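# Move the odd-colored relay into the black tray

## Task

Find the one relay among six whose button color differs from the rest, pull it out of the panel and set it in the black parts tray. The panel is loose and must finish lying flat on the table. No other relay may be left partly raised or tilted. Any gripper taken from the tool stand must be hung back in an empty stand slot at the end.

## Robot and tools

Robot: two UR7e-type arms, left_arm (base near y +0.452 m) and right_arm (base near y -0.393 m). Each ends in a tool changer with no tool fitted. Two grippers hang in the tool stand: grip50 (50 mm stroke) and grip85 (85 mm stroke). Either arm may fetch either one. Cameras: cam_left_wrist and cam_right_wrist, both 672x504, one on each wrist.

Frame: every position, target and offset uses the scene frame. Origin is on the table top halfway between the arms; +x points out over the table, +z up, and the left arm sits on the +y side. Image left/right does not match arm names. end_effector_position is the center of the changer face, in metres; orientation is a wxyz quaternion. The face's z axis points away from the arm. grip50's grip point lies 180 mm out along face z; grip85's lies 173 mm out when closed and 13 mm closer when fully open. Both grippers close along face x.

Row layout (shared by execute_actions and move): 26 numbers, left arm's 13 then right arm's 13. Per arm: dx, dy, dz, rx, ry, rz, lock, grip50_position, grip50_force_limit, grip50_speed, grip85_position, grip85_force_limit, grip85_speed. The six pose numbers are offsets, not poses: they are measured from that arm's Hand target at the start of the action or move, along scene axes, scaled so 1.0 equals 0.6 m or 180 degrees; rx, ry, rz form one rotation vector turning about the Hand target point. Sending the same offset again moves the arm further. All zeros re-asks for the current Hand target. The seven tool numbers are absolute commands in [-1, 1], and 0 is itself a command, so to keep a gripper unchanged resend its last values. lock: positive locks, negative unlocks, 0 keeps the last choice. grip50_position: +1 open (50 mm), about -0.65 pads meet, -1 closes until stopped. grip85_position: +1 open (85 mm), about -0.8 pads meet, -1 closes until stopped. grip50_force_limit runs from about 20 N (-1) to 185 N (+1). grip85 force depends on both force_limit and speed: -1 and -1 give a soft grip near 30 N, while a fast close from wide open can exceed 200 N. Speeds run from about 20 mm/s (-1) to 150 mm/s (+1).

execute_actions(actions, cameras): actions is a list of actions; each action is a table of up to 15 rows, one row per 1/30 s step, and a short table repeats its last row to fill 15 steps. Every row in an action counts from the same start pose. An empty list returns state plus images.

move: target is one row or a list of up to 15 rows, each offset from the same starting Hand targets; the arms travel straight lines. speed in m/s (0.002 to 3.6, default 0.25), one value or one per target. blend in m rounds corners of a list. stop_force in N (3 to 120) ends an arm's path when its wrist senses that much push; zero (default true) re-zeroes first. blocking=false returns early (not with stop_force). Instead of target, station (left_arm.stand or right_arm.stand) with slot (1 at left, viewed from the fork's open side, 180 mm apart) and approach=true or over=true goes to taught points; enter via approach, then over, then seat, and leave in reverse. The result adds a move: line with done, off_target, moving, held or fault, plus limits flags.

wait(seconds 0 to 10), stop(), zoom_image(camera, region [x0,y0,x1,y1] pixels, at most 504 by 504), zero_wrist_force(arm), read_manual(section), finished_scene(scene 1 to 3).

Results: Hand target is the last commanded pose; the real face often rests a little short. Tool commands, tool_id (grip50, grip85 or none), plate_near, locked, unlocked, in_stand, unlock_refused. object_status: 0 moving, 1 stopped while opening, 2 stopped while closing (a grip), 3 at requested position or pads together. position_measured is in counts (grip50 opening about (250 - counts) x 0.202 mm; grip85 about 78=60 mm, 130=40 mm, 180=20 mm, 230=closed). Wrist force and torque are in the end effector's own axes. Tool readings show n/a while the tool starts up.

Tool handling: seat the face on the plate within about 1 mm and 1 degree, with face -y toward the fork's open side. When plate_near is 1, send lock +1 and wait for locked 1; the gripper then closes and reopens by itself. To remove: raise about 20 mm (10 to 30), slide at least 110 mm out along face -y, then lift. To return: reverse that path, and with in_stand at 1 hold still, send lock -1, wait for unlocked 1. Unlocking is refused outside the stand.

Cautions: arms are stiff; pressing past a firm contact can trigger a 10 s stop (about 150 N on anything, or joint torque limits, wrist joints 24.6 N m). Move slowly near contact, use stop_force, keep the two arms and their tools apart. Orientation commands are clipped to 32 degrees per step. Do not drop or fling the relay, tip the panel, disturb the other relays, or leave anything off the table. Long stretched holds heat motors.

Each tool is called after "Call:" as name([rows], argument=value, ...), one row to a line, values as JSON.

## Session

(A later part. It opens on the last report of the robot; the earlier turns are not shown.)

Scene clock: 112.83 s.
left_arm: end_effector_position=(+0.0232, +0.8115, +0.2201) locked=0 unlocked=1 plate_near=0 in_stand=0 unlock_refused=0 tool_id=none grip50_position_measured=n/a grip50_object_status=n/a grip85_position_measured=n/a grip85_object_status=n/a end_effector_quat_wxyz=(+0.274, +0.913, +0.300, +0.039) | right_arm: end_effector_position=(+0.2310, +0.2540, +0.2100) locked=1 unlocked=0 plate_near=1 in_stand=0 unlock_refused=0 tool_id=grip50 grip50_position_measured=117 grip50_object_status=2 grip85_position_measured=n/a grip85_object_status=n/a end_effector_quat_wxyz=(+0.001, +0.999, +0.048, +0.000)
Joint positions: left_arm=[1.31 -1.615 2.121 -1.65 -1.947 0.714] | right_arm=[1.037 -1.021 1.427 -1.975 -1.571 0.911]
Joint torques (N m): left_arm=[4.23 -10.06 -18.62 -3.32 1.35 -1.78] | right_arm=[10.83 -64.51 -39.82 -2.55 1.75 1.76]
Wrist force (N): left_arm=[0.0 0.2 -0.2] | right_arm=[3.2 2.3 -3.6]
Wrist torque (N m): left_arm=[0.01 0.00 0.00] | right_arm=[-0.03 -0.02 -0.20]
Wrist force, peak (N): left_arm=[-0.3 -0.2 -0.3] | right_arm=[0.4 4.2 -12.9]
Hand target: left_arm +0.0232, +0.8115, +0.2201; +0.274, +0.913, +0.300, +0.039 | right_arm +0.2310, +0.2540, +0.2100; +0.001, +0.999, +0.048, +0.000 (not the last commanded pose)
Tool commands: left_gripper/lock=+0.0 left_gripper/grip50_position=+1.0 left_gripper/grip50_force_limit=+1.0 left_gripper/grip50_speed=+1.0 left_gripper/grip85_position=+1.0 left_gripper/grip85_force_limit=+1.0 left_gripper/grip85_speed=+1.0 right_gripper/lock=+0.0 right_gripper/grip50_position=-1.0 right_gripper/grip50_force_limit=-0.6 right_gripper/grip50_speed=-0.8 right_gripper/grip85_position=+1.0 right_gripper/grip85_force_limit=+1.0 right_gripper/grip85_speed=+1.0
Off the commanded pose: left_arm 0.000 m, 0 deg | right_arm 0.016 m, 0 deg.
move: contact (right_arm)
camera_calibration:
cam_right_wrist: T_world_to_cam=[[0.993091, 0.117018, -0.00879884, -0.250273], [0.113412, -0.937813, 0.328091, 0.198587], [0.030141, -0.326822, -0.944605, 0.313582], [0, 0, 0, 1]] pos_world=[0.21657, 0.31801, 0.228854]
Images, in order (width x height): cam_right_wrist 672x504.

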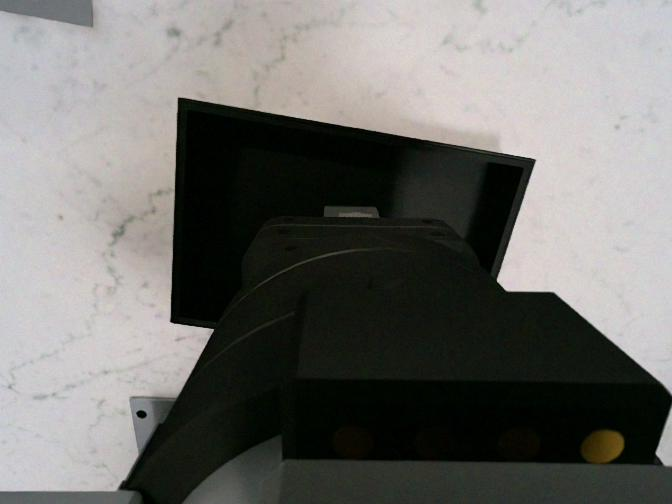

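Call:
move([
  [0,0,0,0,0,0,0,1,1,1,1,1,1, 0,0,0,0,0,0,1,1,-0.6,-0.8,1,1,1],
  [0,0,0,0,0,0,0,1,1,1,1,1,1, 0,0,0.05,0,0,0,1,1,-0.6,-0.8,1,1,1],
  [0,0,0,0,0,0,0,1,1,1,1,1,1, 0,0,0.28,0,0,0,1,1,-0.6,-0.8,1,1,1],
], speed=[0.1,0.08,0.25], blend=[0,0.01,0], cameras=["cam_right_wrist"])

Call:
move(station="right_arm.stand", slot=2, approach=true, speed=0.3, cameras=["cam_right_wrist"])

Call:
move(station="right_arm.stand", slot=2, over=true, speed=0.15)

Call:
move(station="right_arm.stand", slot=2, speed=0.02, stop_force=25)

Scene clock: 118.47 s.
left_arm: end_effector_position=(+0.0232, +0.8115, +0.2201) locked=0 unlocked=1 plate_near=0 in_stand=0 unlock_refused=0 tool_id=none grip50_position_measured=n/a grip50_object_status=n/a grip85_position_measured=n/a grip85_object_status=n/a end_effector_quat_wxyz=(+0.274, +0.913, +0.300, +0.039) | right_arm: end_effector_position=(+0.2310, +0.2540, +0.3779) locked=1 unlocked=0 plate_near=1 in_stand=0 unlock_refused=0 tool_id=grip50 grip50_position_measured=3 grip50_object_status=3 grip85_position_measured=n/a grip85_object_status=n/a end_effector_quat_wxyz=(+0.001, +0.999, +0.048, +0.000)
Joint positions: left_arm=[1.31 -1.615 2.121 -1.65 -1.947 0.714] | right_arm=[1.037 -1.107 1.118 -1.581 -1.571 0.911]
Joint torques (N m): left_arm=[4.26 -9.12 -18.69 -3.45 1.44 -1.65] | right_arm=[-3.57 -47.3 -46.44 -3.06 -2.19 -1.93]
Wrist force (N): left_arm=[-0.1 0.1 -0.2] | right_arm=[2.0 2.6 -0.3]
Wrist torque (N m): left_arm=[0.01 0.00 0.00] | right_arm=[-0.11 -0.22 -0.20]
Wrist force, peak (N): left_arm=[0.0 -0.4 -0.3] | right_arm=[1.5 3.0 -5.4]
Hand target: left_arm +0.0232, +0.8115, +0.2201; +0.274, +0.913, +0.300, +0.039 | right_arm +0.2310, +0.2540, +0.3780; +0.001, +0.999, +0.048, +0.000
Tool commands: left_gripper/lock=+0.0 left_gripper/grip50_position=+1.0 left_gripper/grip50_force_limit=+1.0 left_gripper/grip50_speed=+1.0 left_gripper/grip85_position=+1.0 left_gripper/grip85_force_limit=+1.0 left_gripper/grip85_speed=+1.0 right_gripper/lock=+0.0 right_gripper/grip50_position=+1.0 right_gripper/grip50_force_limit=-0.6 right_gripper/grip50_speed=-0.8 right_gripper/grip85_position=+1.0 right_gripper/grip85_force_limit=+1.0 right_gripper/grip85_speed=+1.0
Off the commanded pose: left_arm 0.000 m, 0 deg | right_arm 0.000 m, 0 deg.
move: done
camera_calibration:
cam_right_wrist: T_world_to_cam=[[0.993091, 0.117018, -0.00879884, -0.248783], [0.113412, -0.937813, 0.328091, 0.143374], [0.030141, -0.326822, -0.944605, 0.472243], [0, 0, 0, 1]] pos_world=[0.21657, 0.31791, 0.396854]
Images, in order (width x height): cam_right_wrist 672x504.

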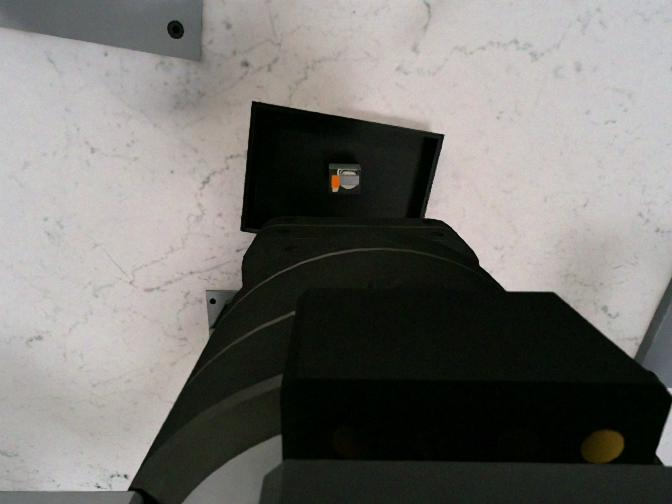

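Scene clock: 121.50 s.
left_arm: end_effector_position=(+0.0232, +0.8115, +0.2201) locked=0 unlocked=1 plate_near=0 in_stand=0 unlock_refused=0 tool_id=none grip50_position_measured=n/a grip50_object_status=n/a grip85_position_measured=n/a grip85_object_status=n/a end_effector_quat_wxyz=(+0.274, +0.913, +0.300, +0.039) | right_arm: end_effector_position=(+0.3937, -0.0925, +0.3820) locked=1 unlocked=0 plate_near=1 in_stand=0 unlock_refused=0 tool_id=grip50 grip50_position_measured=3 grip50_object_status=3 grip85_position_measured=n/a grip85_object_status=n/a end_effector_quat_wxyz=(+0.001, +0.721, +0.693, +0.000)
Joint positions: left_arm=[1.31 -1.615 2.121 -1.65 -1.947 0.714] | right_arm=[0.395 -1.558 1.674 -1.688 -1.572 -1.167]
Joint torques (N m): left_arm=[3.28 -10.01 -18.93 -3.51 1.26 -1.64] | right_arm=[-8.27 -42.65 -22.48 -7.55 2.33 -2.12]
Wrist force (N): left_arm=[-0.1 -0.2 -0.1] | right_arm=[2.6 2.0 -0.2]
Wrist torque (N m): left_arm=[-0.01 0.01 0.00] | right_arm=[-0.10 -0.22 -0.01]
Wrist force, peak (N): left_arm=[-0.3 -0.2 -0.4] | right_arm=[-1.7 4.1 -0.2]
Hand target: left_arm +0.0232, +0.8115, +0.2201; +0.274, +0.913, +0.300, +0.039 | right_arm +0.3937, -0.0926, +0.3820; +0.001, +0.721, +0.693, +0.000
Tool commands: left_gripper/lock=+0.0 left_gripper/grip50_position=+1.0 left_gripper/grip50_force_limit=+1.0 left_gripper/grip50_speed=+1.0 left_gripper/grip85_position=+1.0 left_gripper/grip85_force_limit=+1.0 left_gripper/grip85_speed=+1.0 right_gripper/lock=+0.0 right_gripper/grip50_position=+1.0 right_gripper/grip50_force_limit=-0.6 right_gripper/grip50_speed=-0.8 right_gripper/grip85_position=+1.0 right_gripper/grip85_force_limit=+1.0 right_gripper/grip85_speed=+1.0
Off the commanded pose: right_arm 0.000 m, 0 deg.
move: done; to station right_arm.stand, slot 2, approach point
camera_calibration:
cam_right_wrist: T_world_to_cam=[[0.0171745, 0.999814, -0.00881731, 0.0961263], [0.944644, -0.0133357, 0.327825, -0.442936], [0.327646, -0.0139594, -0.944697, 0.269824], [0, 0, 0, 1]] pos_world=[0.328359, -0.0982486, 0.400955]
Images, in order (width x height): cam_right_wrist 672x504.

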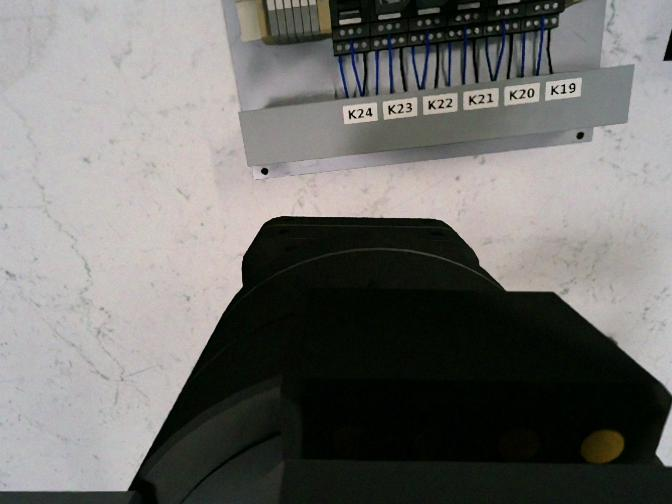

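Scene clock: 122.97 s.
left_arm: end_effector_position=(+0.0232, +0.8115, +0.2201) locked=0 unlocked=1 plate_near=0 in_stand=0 unlock_refused=0 tool_id=none grip50_position_measured=n/a grip50_object_status=n/a grip85_position_measured=n/a grip85_object_status=n/a end_effector_quat_wxyz=(+0.274, +0.913, +0.300, +0.039) | right_arm: end_effector_position=(+0.5335, -0.0982, +0.3822) locked=1 unlocked=0 plate_near=1 in_stand=0 unlock_refused=0 tool_id=grip50 grip50_position_measured=3 grip50_object_status=3 grip85_position_measured=n/a grip85_object_status=n/a end_effector_quat_wxyz=(+0.001, +0.721, +0.693, +0.000)
Joint positions: left_arm=[1.31 -1.615 2.121 -1.65 -1.947 0.714] | right_arm=[0.306 -1.277 1.347 -1.641 -1.572 -1.256]
Joint torques (N m): left_arm=[3.54 -10.24 -18.1 -3.39 1.58 -1.81] | right_arm=[-9.52 -38.34 -44.62 -3.12 -0.31 -1.97]
Wrist force (N): left_arm=[0.0 0.2 -0.1] | right_arm=[1.8 2.5 0.1]
Wrist torque (N m): left_arm=[0.01 0.00 0.00] | right_arm=[-0.11 -0.19 -0.03]
Wrist force, peak (N): left_arm=[0.1 0.2 -0.3] | right_arm=[1.2 6.2 0.5]
Hand target: left_arm +0.0232, +0.8115, +0.2201; +0.274, +0.913, +0.300, +0.039 | right_arm +0.5335, -0.0982, +0.3822; +0.001, +0.721, +0.693, +0.000
Tool commands: left_gripper/lock=+0.0 left_gripper/grip50_position=+1.0 left_gripper/grip50_force_limit=+1.0 left_gripper/grip50_speed=+1.0 left_gripper/grip85_position=+1.0 left_gripper/grip85_force_limit=+1.0 left_gripper/grip85_speed=+1.0 right_gripper/lock=+0.0 right_gripper/grip50_position=+1.0 right_gripper/grip50_force_limit=-0.6 right_gripper/grip50_speed=-0.8 right_gripper/grip85_position=+1.0 right_gripper/grip85_force_limit=+1.0 right_gripper/grip85_speed=+1.0
Off the commanded pose: right_arm 0.000 m, 0 deg.
move: done; to station right_arm.stand, slot 2, over the seat

Scene clock: 125.00 s.
left_arm: end_effector_position=(+0.0232, +0.8115, +0.2201) locked=0 unlocked=1 plate_near=0 in_stand=0 unlock_refused=0 tool_id=none grip50_position_measured=n/a grip50_object_status=n/a grip85_position_measured=n/a grip85_object_status=n/a end_effector_quat_wxyz=(+0.274, +0.913, +0.300, +0.039) | right_arm: end_effector_position=(+0.5335, -0.0982, +0.3603) locked=1 unlocked=0 plate_near=1 in_stand=1 unlock_refused=0 tool_id=grip50 grip50_position_measured=3 grip50_object_status=3 grip85_position_measured=n/a grip85_object_status=n/a end_effector_quat_wxyz=(+0.001, +0.721, +0.693, +0.000)
Joint positions: left_arm=[1.31 -1.615 2.121 -1.65 -1.947 0.714] | right_arm=[0.306 -1.272 1.396 -1.696 -1.572 -1.256]
Joint torques (N m): left_arm=[3.9 -9.54 -18.98 -3.46 1.65 -1.72] | right_arm=[-7.88 -32.69 -13.84 -5.03 -1.85 -1.91]
Wrist force (N): left_arm=[0.1 0.0 -0.3] | right_arm=[7.6 2.8 -26.3]
Wrist torque (N m): left_arm=[0.00 -0.01 0.00] | right_arm=[0.34 -1.59 0.03]
Wrist force, peak (N): left_arm=[-0.2 0.1 -0.3] | right_arm=[7.8 2.7 -26.5]
Hand target: left_arm +0.0232, +0.8115, +0.2201; +0.274, +0.913, +0.300, +0.039 | right_arm +0.5335, -0.0982, +0.3603; +0.001, +0.721, +0.693, +0.000
Tool commands: left_gripper/lock=+0.0 left_gripper/grip50_position=+1.0 left_gripper/grip50_force_limit=+1.0 left_gripper/grip50_speed=+1.0 left_gripper/grip85_position=+1.0 left_gripper/grip85_force_limit=+1.0 left_gripper/grip85_speed=+1.0 right_gripper/lock=+0.0 right_gripper/grip50_position=+1.0 right_gripper/grip50_force_limit=-0.6 right_gripper/grip50_speed=-0.8 right_gripper/grip85_position=+1.0 right_gripper/grip85_force_limit=+1.0 right_gripper/grip85_speed=+1.0
Off the commanded pose: right_arm 0.000 m, 0 deg.
move: contact (right_arm); to station right_arm.stand, slot 2

Call:
move(target=[0,0,0,0,0,0,0,1,1,1,1,1,1, 0,0,0,0,0,0,-1,1,-0.6,-0.8,1,1,1])

Call:
wait(seconds=0.5)

Scene clock: 128.07 s.
left_arm: end_effector_position=(+0.0232, +0.8115, +0.2201) locked=0 unlocked=1 plate_near=0 in_stand=0 unlock_refused=0 tool_id=none grip50_position_measured=n/a grip50_object_status=n/a grip85_position_measured=n/a grip85_object_status=n/a end_effector_quat_wxyz=(+0.274, +0.913, +0.300, +0.039) | right_arm: end_effector_position=(+0.5336, -0.0982, +0.3603) locked=1 unlocked=0 plate_near=1 in_stand=1 unlock_refused=0 tool_id=grip50 grip50_position_measured=3 grip50_object_status=3 grip85_position_measured=n/a grip85_object_status=n/a end_effector_quat_wxyz=(+0.001, +0.721, +0.693, +0.000)
Joint positions: left_arm=[1.31 -1.615 2.121 -1.65 -1.947 0.714] | right_arm=[0.306 -1.272 1.396 -1.696 -1.572 -1.256]
Joint torques (N m): left_arm=[3.25 -10.47 -17.98 -3.47 1.61 -1.83] | right_arm=[-7.83 -34.4 -22.13 -1.92 -1.85 -1.9]
Wrist force (N): left_arm=[-0.1 0.0 -0.2] | right_arm=[7.7 3.0 -11.7]
Wrist torque (N m): left_arm=[-0.01 0.00 0.00] | right_arm=[0.35 -1.60 0.03]
Wrist force, peak (N): left_arm=[-0.4 0.1 -0.5] | right_arm=[7.7 2.5 -26.7]
Hand target: left_arm +0.0232, +0.8115, +0.2201; +0.274, +0.913, +0.300, +0.039 | right_arm +0.5335, -0.0982, +0.3603; +0.001, +0.721, +0.693, +0.000
Tool commands: left_gripper/lock=+0.0 left_gripper/grip50_position=+1.0 left_gripper/grip50_force_limit=+1.0 left_gripper/grip50_speed=+1.0 left_gripper/grip85_position=+1.0 left_gripper/grip85_force_limit=+1.0 left_gripper/grip85_speed=+1.0 right_gripper/lock=+0.0 right_gripper/grip50_position=+1.0 right_gripper/grip50_force_limit=-0.6 right_gripper/grip50_speed=-0.8 right_gripper/grip85_position=+1.0 right_gripper/grip85_force_limit=+1.0 right_gripper/grip85_speed=+1.0
Off the commanded pose: left_arm 0.000 m, 0 deg | right_arm 0.000 m, 0 deg.
move: done

Scene clock: 128.57 s.
left_arm: end_effector_position=(+0.0232, +0.8115, +0.2201) locked=0 unlocked=1 plate_near=0 in_stand=0 unlock_refused=0 tool_id=none grip50_position_measured=n/a grip50_object_status=n/a grip85_position_measured=n/a grip85_object_status=n/a end_effector_quat_wxyz=(+0.274, +0.913, +0.300, +0.039) | right_arm: end_effector_position=(+0.5336, -0.0982, +0.3603) locked=0 unlocked=0 plate_near=1 in_stand=1 unlock_refused=0 tool_id=none grip50_position_measured=n/a grip50_object_status=n/a grip85_position_measured=n/a grip85_object_status=n/a end_effector_quat_wxyz=(+0.001, +0.721, +0.693, +0.000)
Joint positions: left_arm=[1.31 -1.615 2.121 -1.65 -1.947 0.714] | right_arm=[0.306 -1.272 1.396 -1.696 -1.572 -1.256]
Joint torques (N m): left_arm=[3.79 -9.5 -18.6 -3.42 1.45 -1.57] | right_arm=[-7.97 -35.4 -23.19 -1.67 -1.58 -1.79]
Wrist force (N): left_arm=[0.0 0.1 -0.1] | right_arm=[1.6 1.9 -9.9]
Wrist torque (N m): left_arm=[0.00 0.00 0.00] | right_arm=[0.16 -0.24 -0.03]
Wrist force, peak (N): left_arm=[-0.2 -0.3 0.2] | right_arm=[6.8 2.6 -11.9]
Hand target: left_arm +0.0232, +0.8115, +0.2201; +0.274, +0.913, +0.300, +0.039 | right_arm +0.5335, -0.0982, +0.3603; +0.001, +0.721, +0.693, +0.000
Tool commands: left_gripper/lock=+0.0 left_gripper/grip50_position=+1.0 left_gripper/grip50_force_limit=+1.0 left_gripper/grip50_speed=+1.0 left_gripper/grip85_position=+1.0 left_gripper/grip85_force_limit=+1.0 left_gripper/grip85_speed=+1.0 right_gripper/lock=+0.0 right_gripper/grip50_position=+1.0 right_gripper/grip50_force_limit=-0.6 right_gripper/grip50_speed=-0.8 right_gripper/grip85_position=+1.0 right_gripper/grip85_force_limit=+1.0 right_gripper/grip85_speed=+1.0
Off the commanded pose: left_arm 0.000 m, 0 deg | right_arm 0.000 m, 0 deg.
wait: 0.50 s; at rest by 0.23 s

Call:
wait(seconds=0.3)

Call:
move([
  [0,0,0,0,0,0,0,1,1,1,1,1,1, 0,0,0.1,0,0,0,-1,1,-0.6,-0.8,1,1,1],
  [0,0,0,0,0,0,0,1,1,1,1,1,1, -0.388,0.05,0.38,0,0,0.25,-1,1,-0.6,-0.8,1,1,1],
], speed=[0.1, 0.4], blend=[0.02, 0], cameras=["cam_right_wrist"])

Scene clock: 133.00 s.
left_arm: end_effector_position=(+0.0232, +0.8115, +0.2201) locked=0 unlocked=1 plate_near=0 in_stand=0 unlock_refused=0 tool_id=none grip50_position_measured=n/a grip50_object_status=n/a grip85_position_measured=n/a grip85_object_status=n/a end_effector_quat_wxyz=(+0.274, +0.913, +0.300, +0.039) | right_arm: end_effector_position=(+0.5335, -0.0982, +0.3603) locked=0 unlocked=1 plate_near=1 in_stand=1 unlock_refused=0 tool_id=none grip50_position_measured=n/a grip50_object_status=n/a grip85_position_measured=n/a grip85_object_status=n/a end_effector_quat_wxyz=(+0.001, +0.721, +0.693, +0.000)
Joint positions: left_arm=[1.31 -1.615 2.121 -1.65 -1.947 0.714] | right_arm=[0.306 -1.272 1.396 -1.696 -1.572 -1.256]
Joint torques (N m): left_arm=[4.79 -10.09 -18.67 -3.43 1.21 -1.85] | right_arm=[-8.37 -41.93 -24.18 -0.9 -1.73 -1.9]
Wrist force (N): left_arm=[0.0 0.0 -0.1] | right_arm=[1.8 1.8 -10.2]
Wrist torque (N m): left_arm=[0.00 0.00 0.00] | right_arm=[0.15 -0.26 -0.03]
Wrist force, peak (N): left_arm=[-0.3 0.2 -0.2] | right_arm=[1.9 1.8 -10.4]
Hand target: left_arm +0.0232, +0.8115, +0.2201; +0.274, +0.913, +0.300, +0.039 | right_arm +0.5335, -0.0982, +0.3603; +0.001, +0.721, +0.693, +0.000
Tool commands: left_gripper/lock=+0.0 left_gripper/grip50_position=+1.0 left_gripper/grip50_force_limit=+1.0 left_gripper/grip50_speed=+1.0 left_gripper/grip85_position=+1.0 left_gripper/grip85_force_limit=+1.0 left_gripper/grip85_speed=+1.0 right_gripper/lock=+0.0 right_gripper/grip50_position=+1.0 right_gripper/grip50_force_limit=-0.6 right_gripper/grip50_speed=-0.8 right_gripper/grip85_position=+1.0 right_gripper/grip85_force_limit=+1.0 right_gripper/grip85_speed=+1.0
Off the commanded pose: left_arm 0.000 m, 0 deg | right_arm 0.000 m, 0 deg.
wait: 0.30 s; at rest from the start

Scene clock: 135.17 s.
left_arm: end_effector_position=(+0.0232, +0.8115, +0.2201) locked=0 unlocked=1 plate_near=0 in_stand=0 unlock_refused=0 tool_id=none grip50_position_measured=n/a grip50_object_status=n/a grip85_position_measured=n/a grip85_object_status=n/a end_effector_quat_wxyz=(+0.274, +0.913, +0.300, +0.039) | right_arm: end_effector_position=(+0.3008, -0.0682, +0.5883) locked=0 unlocked=1 plate_near=0 in_stand=0 unlock_refused=0 tool_id=none grip50_position_measured=n/a grip50_object_status=n/a grip85_position_measured=n/a grip85_object_status=n/a end_effector_quat_wxyz=(+0.001, +0.401, +0.916, +0.001)
Joint positions: left_arm=[1.31 -1.615 2.121 -1.65 -1.947 0.714] | right_arm=[0.525 -1.617 1.194 -1.149 -1.571 -1.823]
Joint torques (N m): left_arm=[3.68 -9.96 -18.62 -3.53 1.43 -1.65] | right_arm=[11.29 -30.37 -35.97 -1.64 2.41 -2.2]
Wrist force (N): left_arm=[0.0 -0.1 -0.3] | right_arm=[2.4 2.3 -0.2]
Wrist torque (N m): left_arm=[-0.01 0.00 0.00] | right_arm=[-0.09 -0.23 -0.08]
Wrist force, peak (N): left_arm=[-0.3 0.0 -0.4] | right_arm=[2.0 1.8 -10.0]
Hand target: left_arm +0.0232, +0.8115, +0.2201; +0.274, +0.913, +0.300, +0.039 | right_arm +0.3007, -0.0682, +0.5883; +0.001, +0.401, +0.916, +0.001
Tool commands: left_gripper/lock=+0.0 left_gripper/grip50_position=+1.0 left_gripper/grip50_force_limit=+1.0 left_gripper/grip50_speed=+1.0 left_gripper/grip85_position=+1.0 left_gripper/grip85_force_limit=+1.0 left_gripper/grip85_speed=+1.0 right_gripper/lock=+0.0 right_gripper/grip50_position=+1.0 right_gripper/grip50_force_limit=-0.6 right_gripper/grip50_speed=-0.8 right_gripper/grip85_position=+1.0 right_gripper/grip85_force_limit=+1.0 right_gripper/grip85_speed=+1.0
Off the commanded pose: left_arm 0.000 m, 0 deg | right_arm 0.000 m, 0 deg.
move: done
camera_calibration:
cam_right_wrist: T_world_to_cam=[[-0.694725, 0.719223, -0.00868125, 0.27018], [0.677425, 0.658312, 0.328207, -0.296506], [0.241769, 0.222133, -0.944566, 0.537276], [0, 0, 0, 1]] pos_world=[0.258664, -0.118473, 0.607154]
Images, in order (width x height): cam_right_wrist 672x504.

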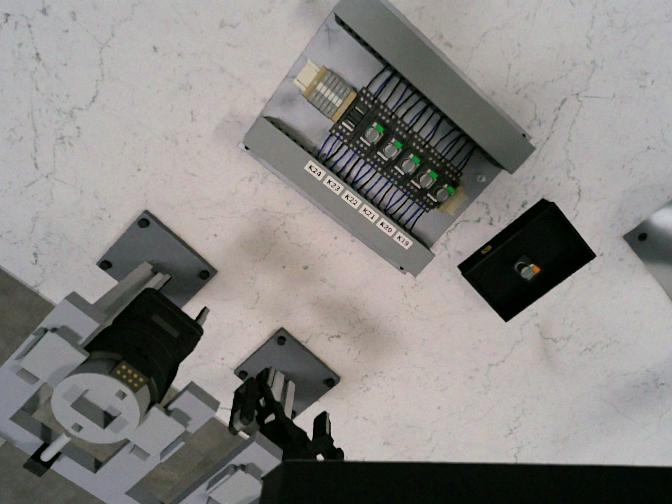

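Call:
finished_scene(scene=2)

The scene is finished: the task was done.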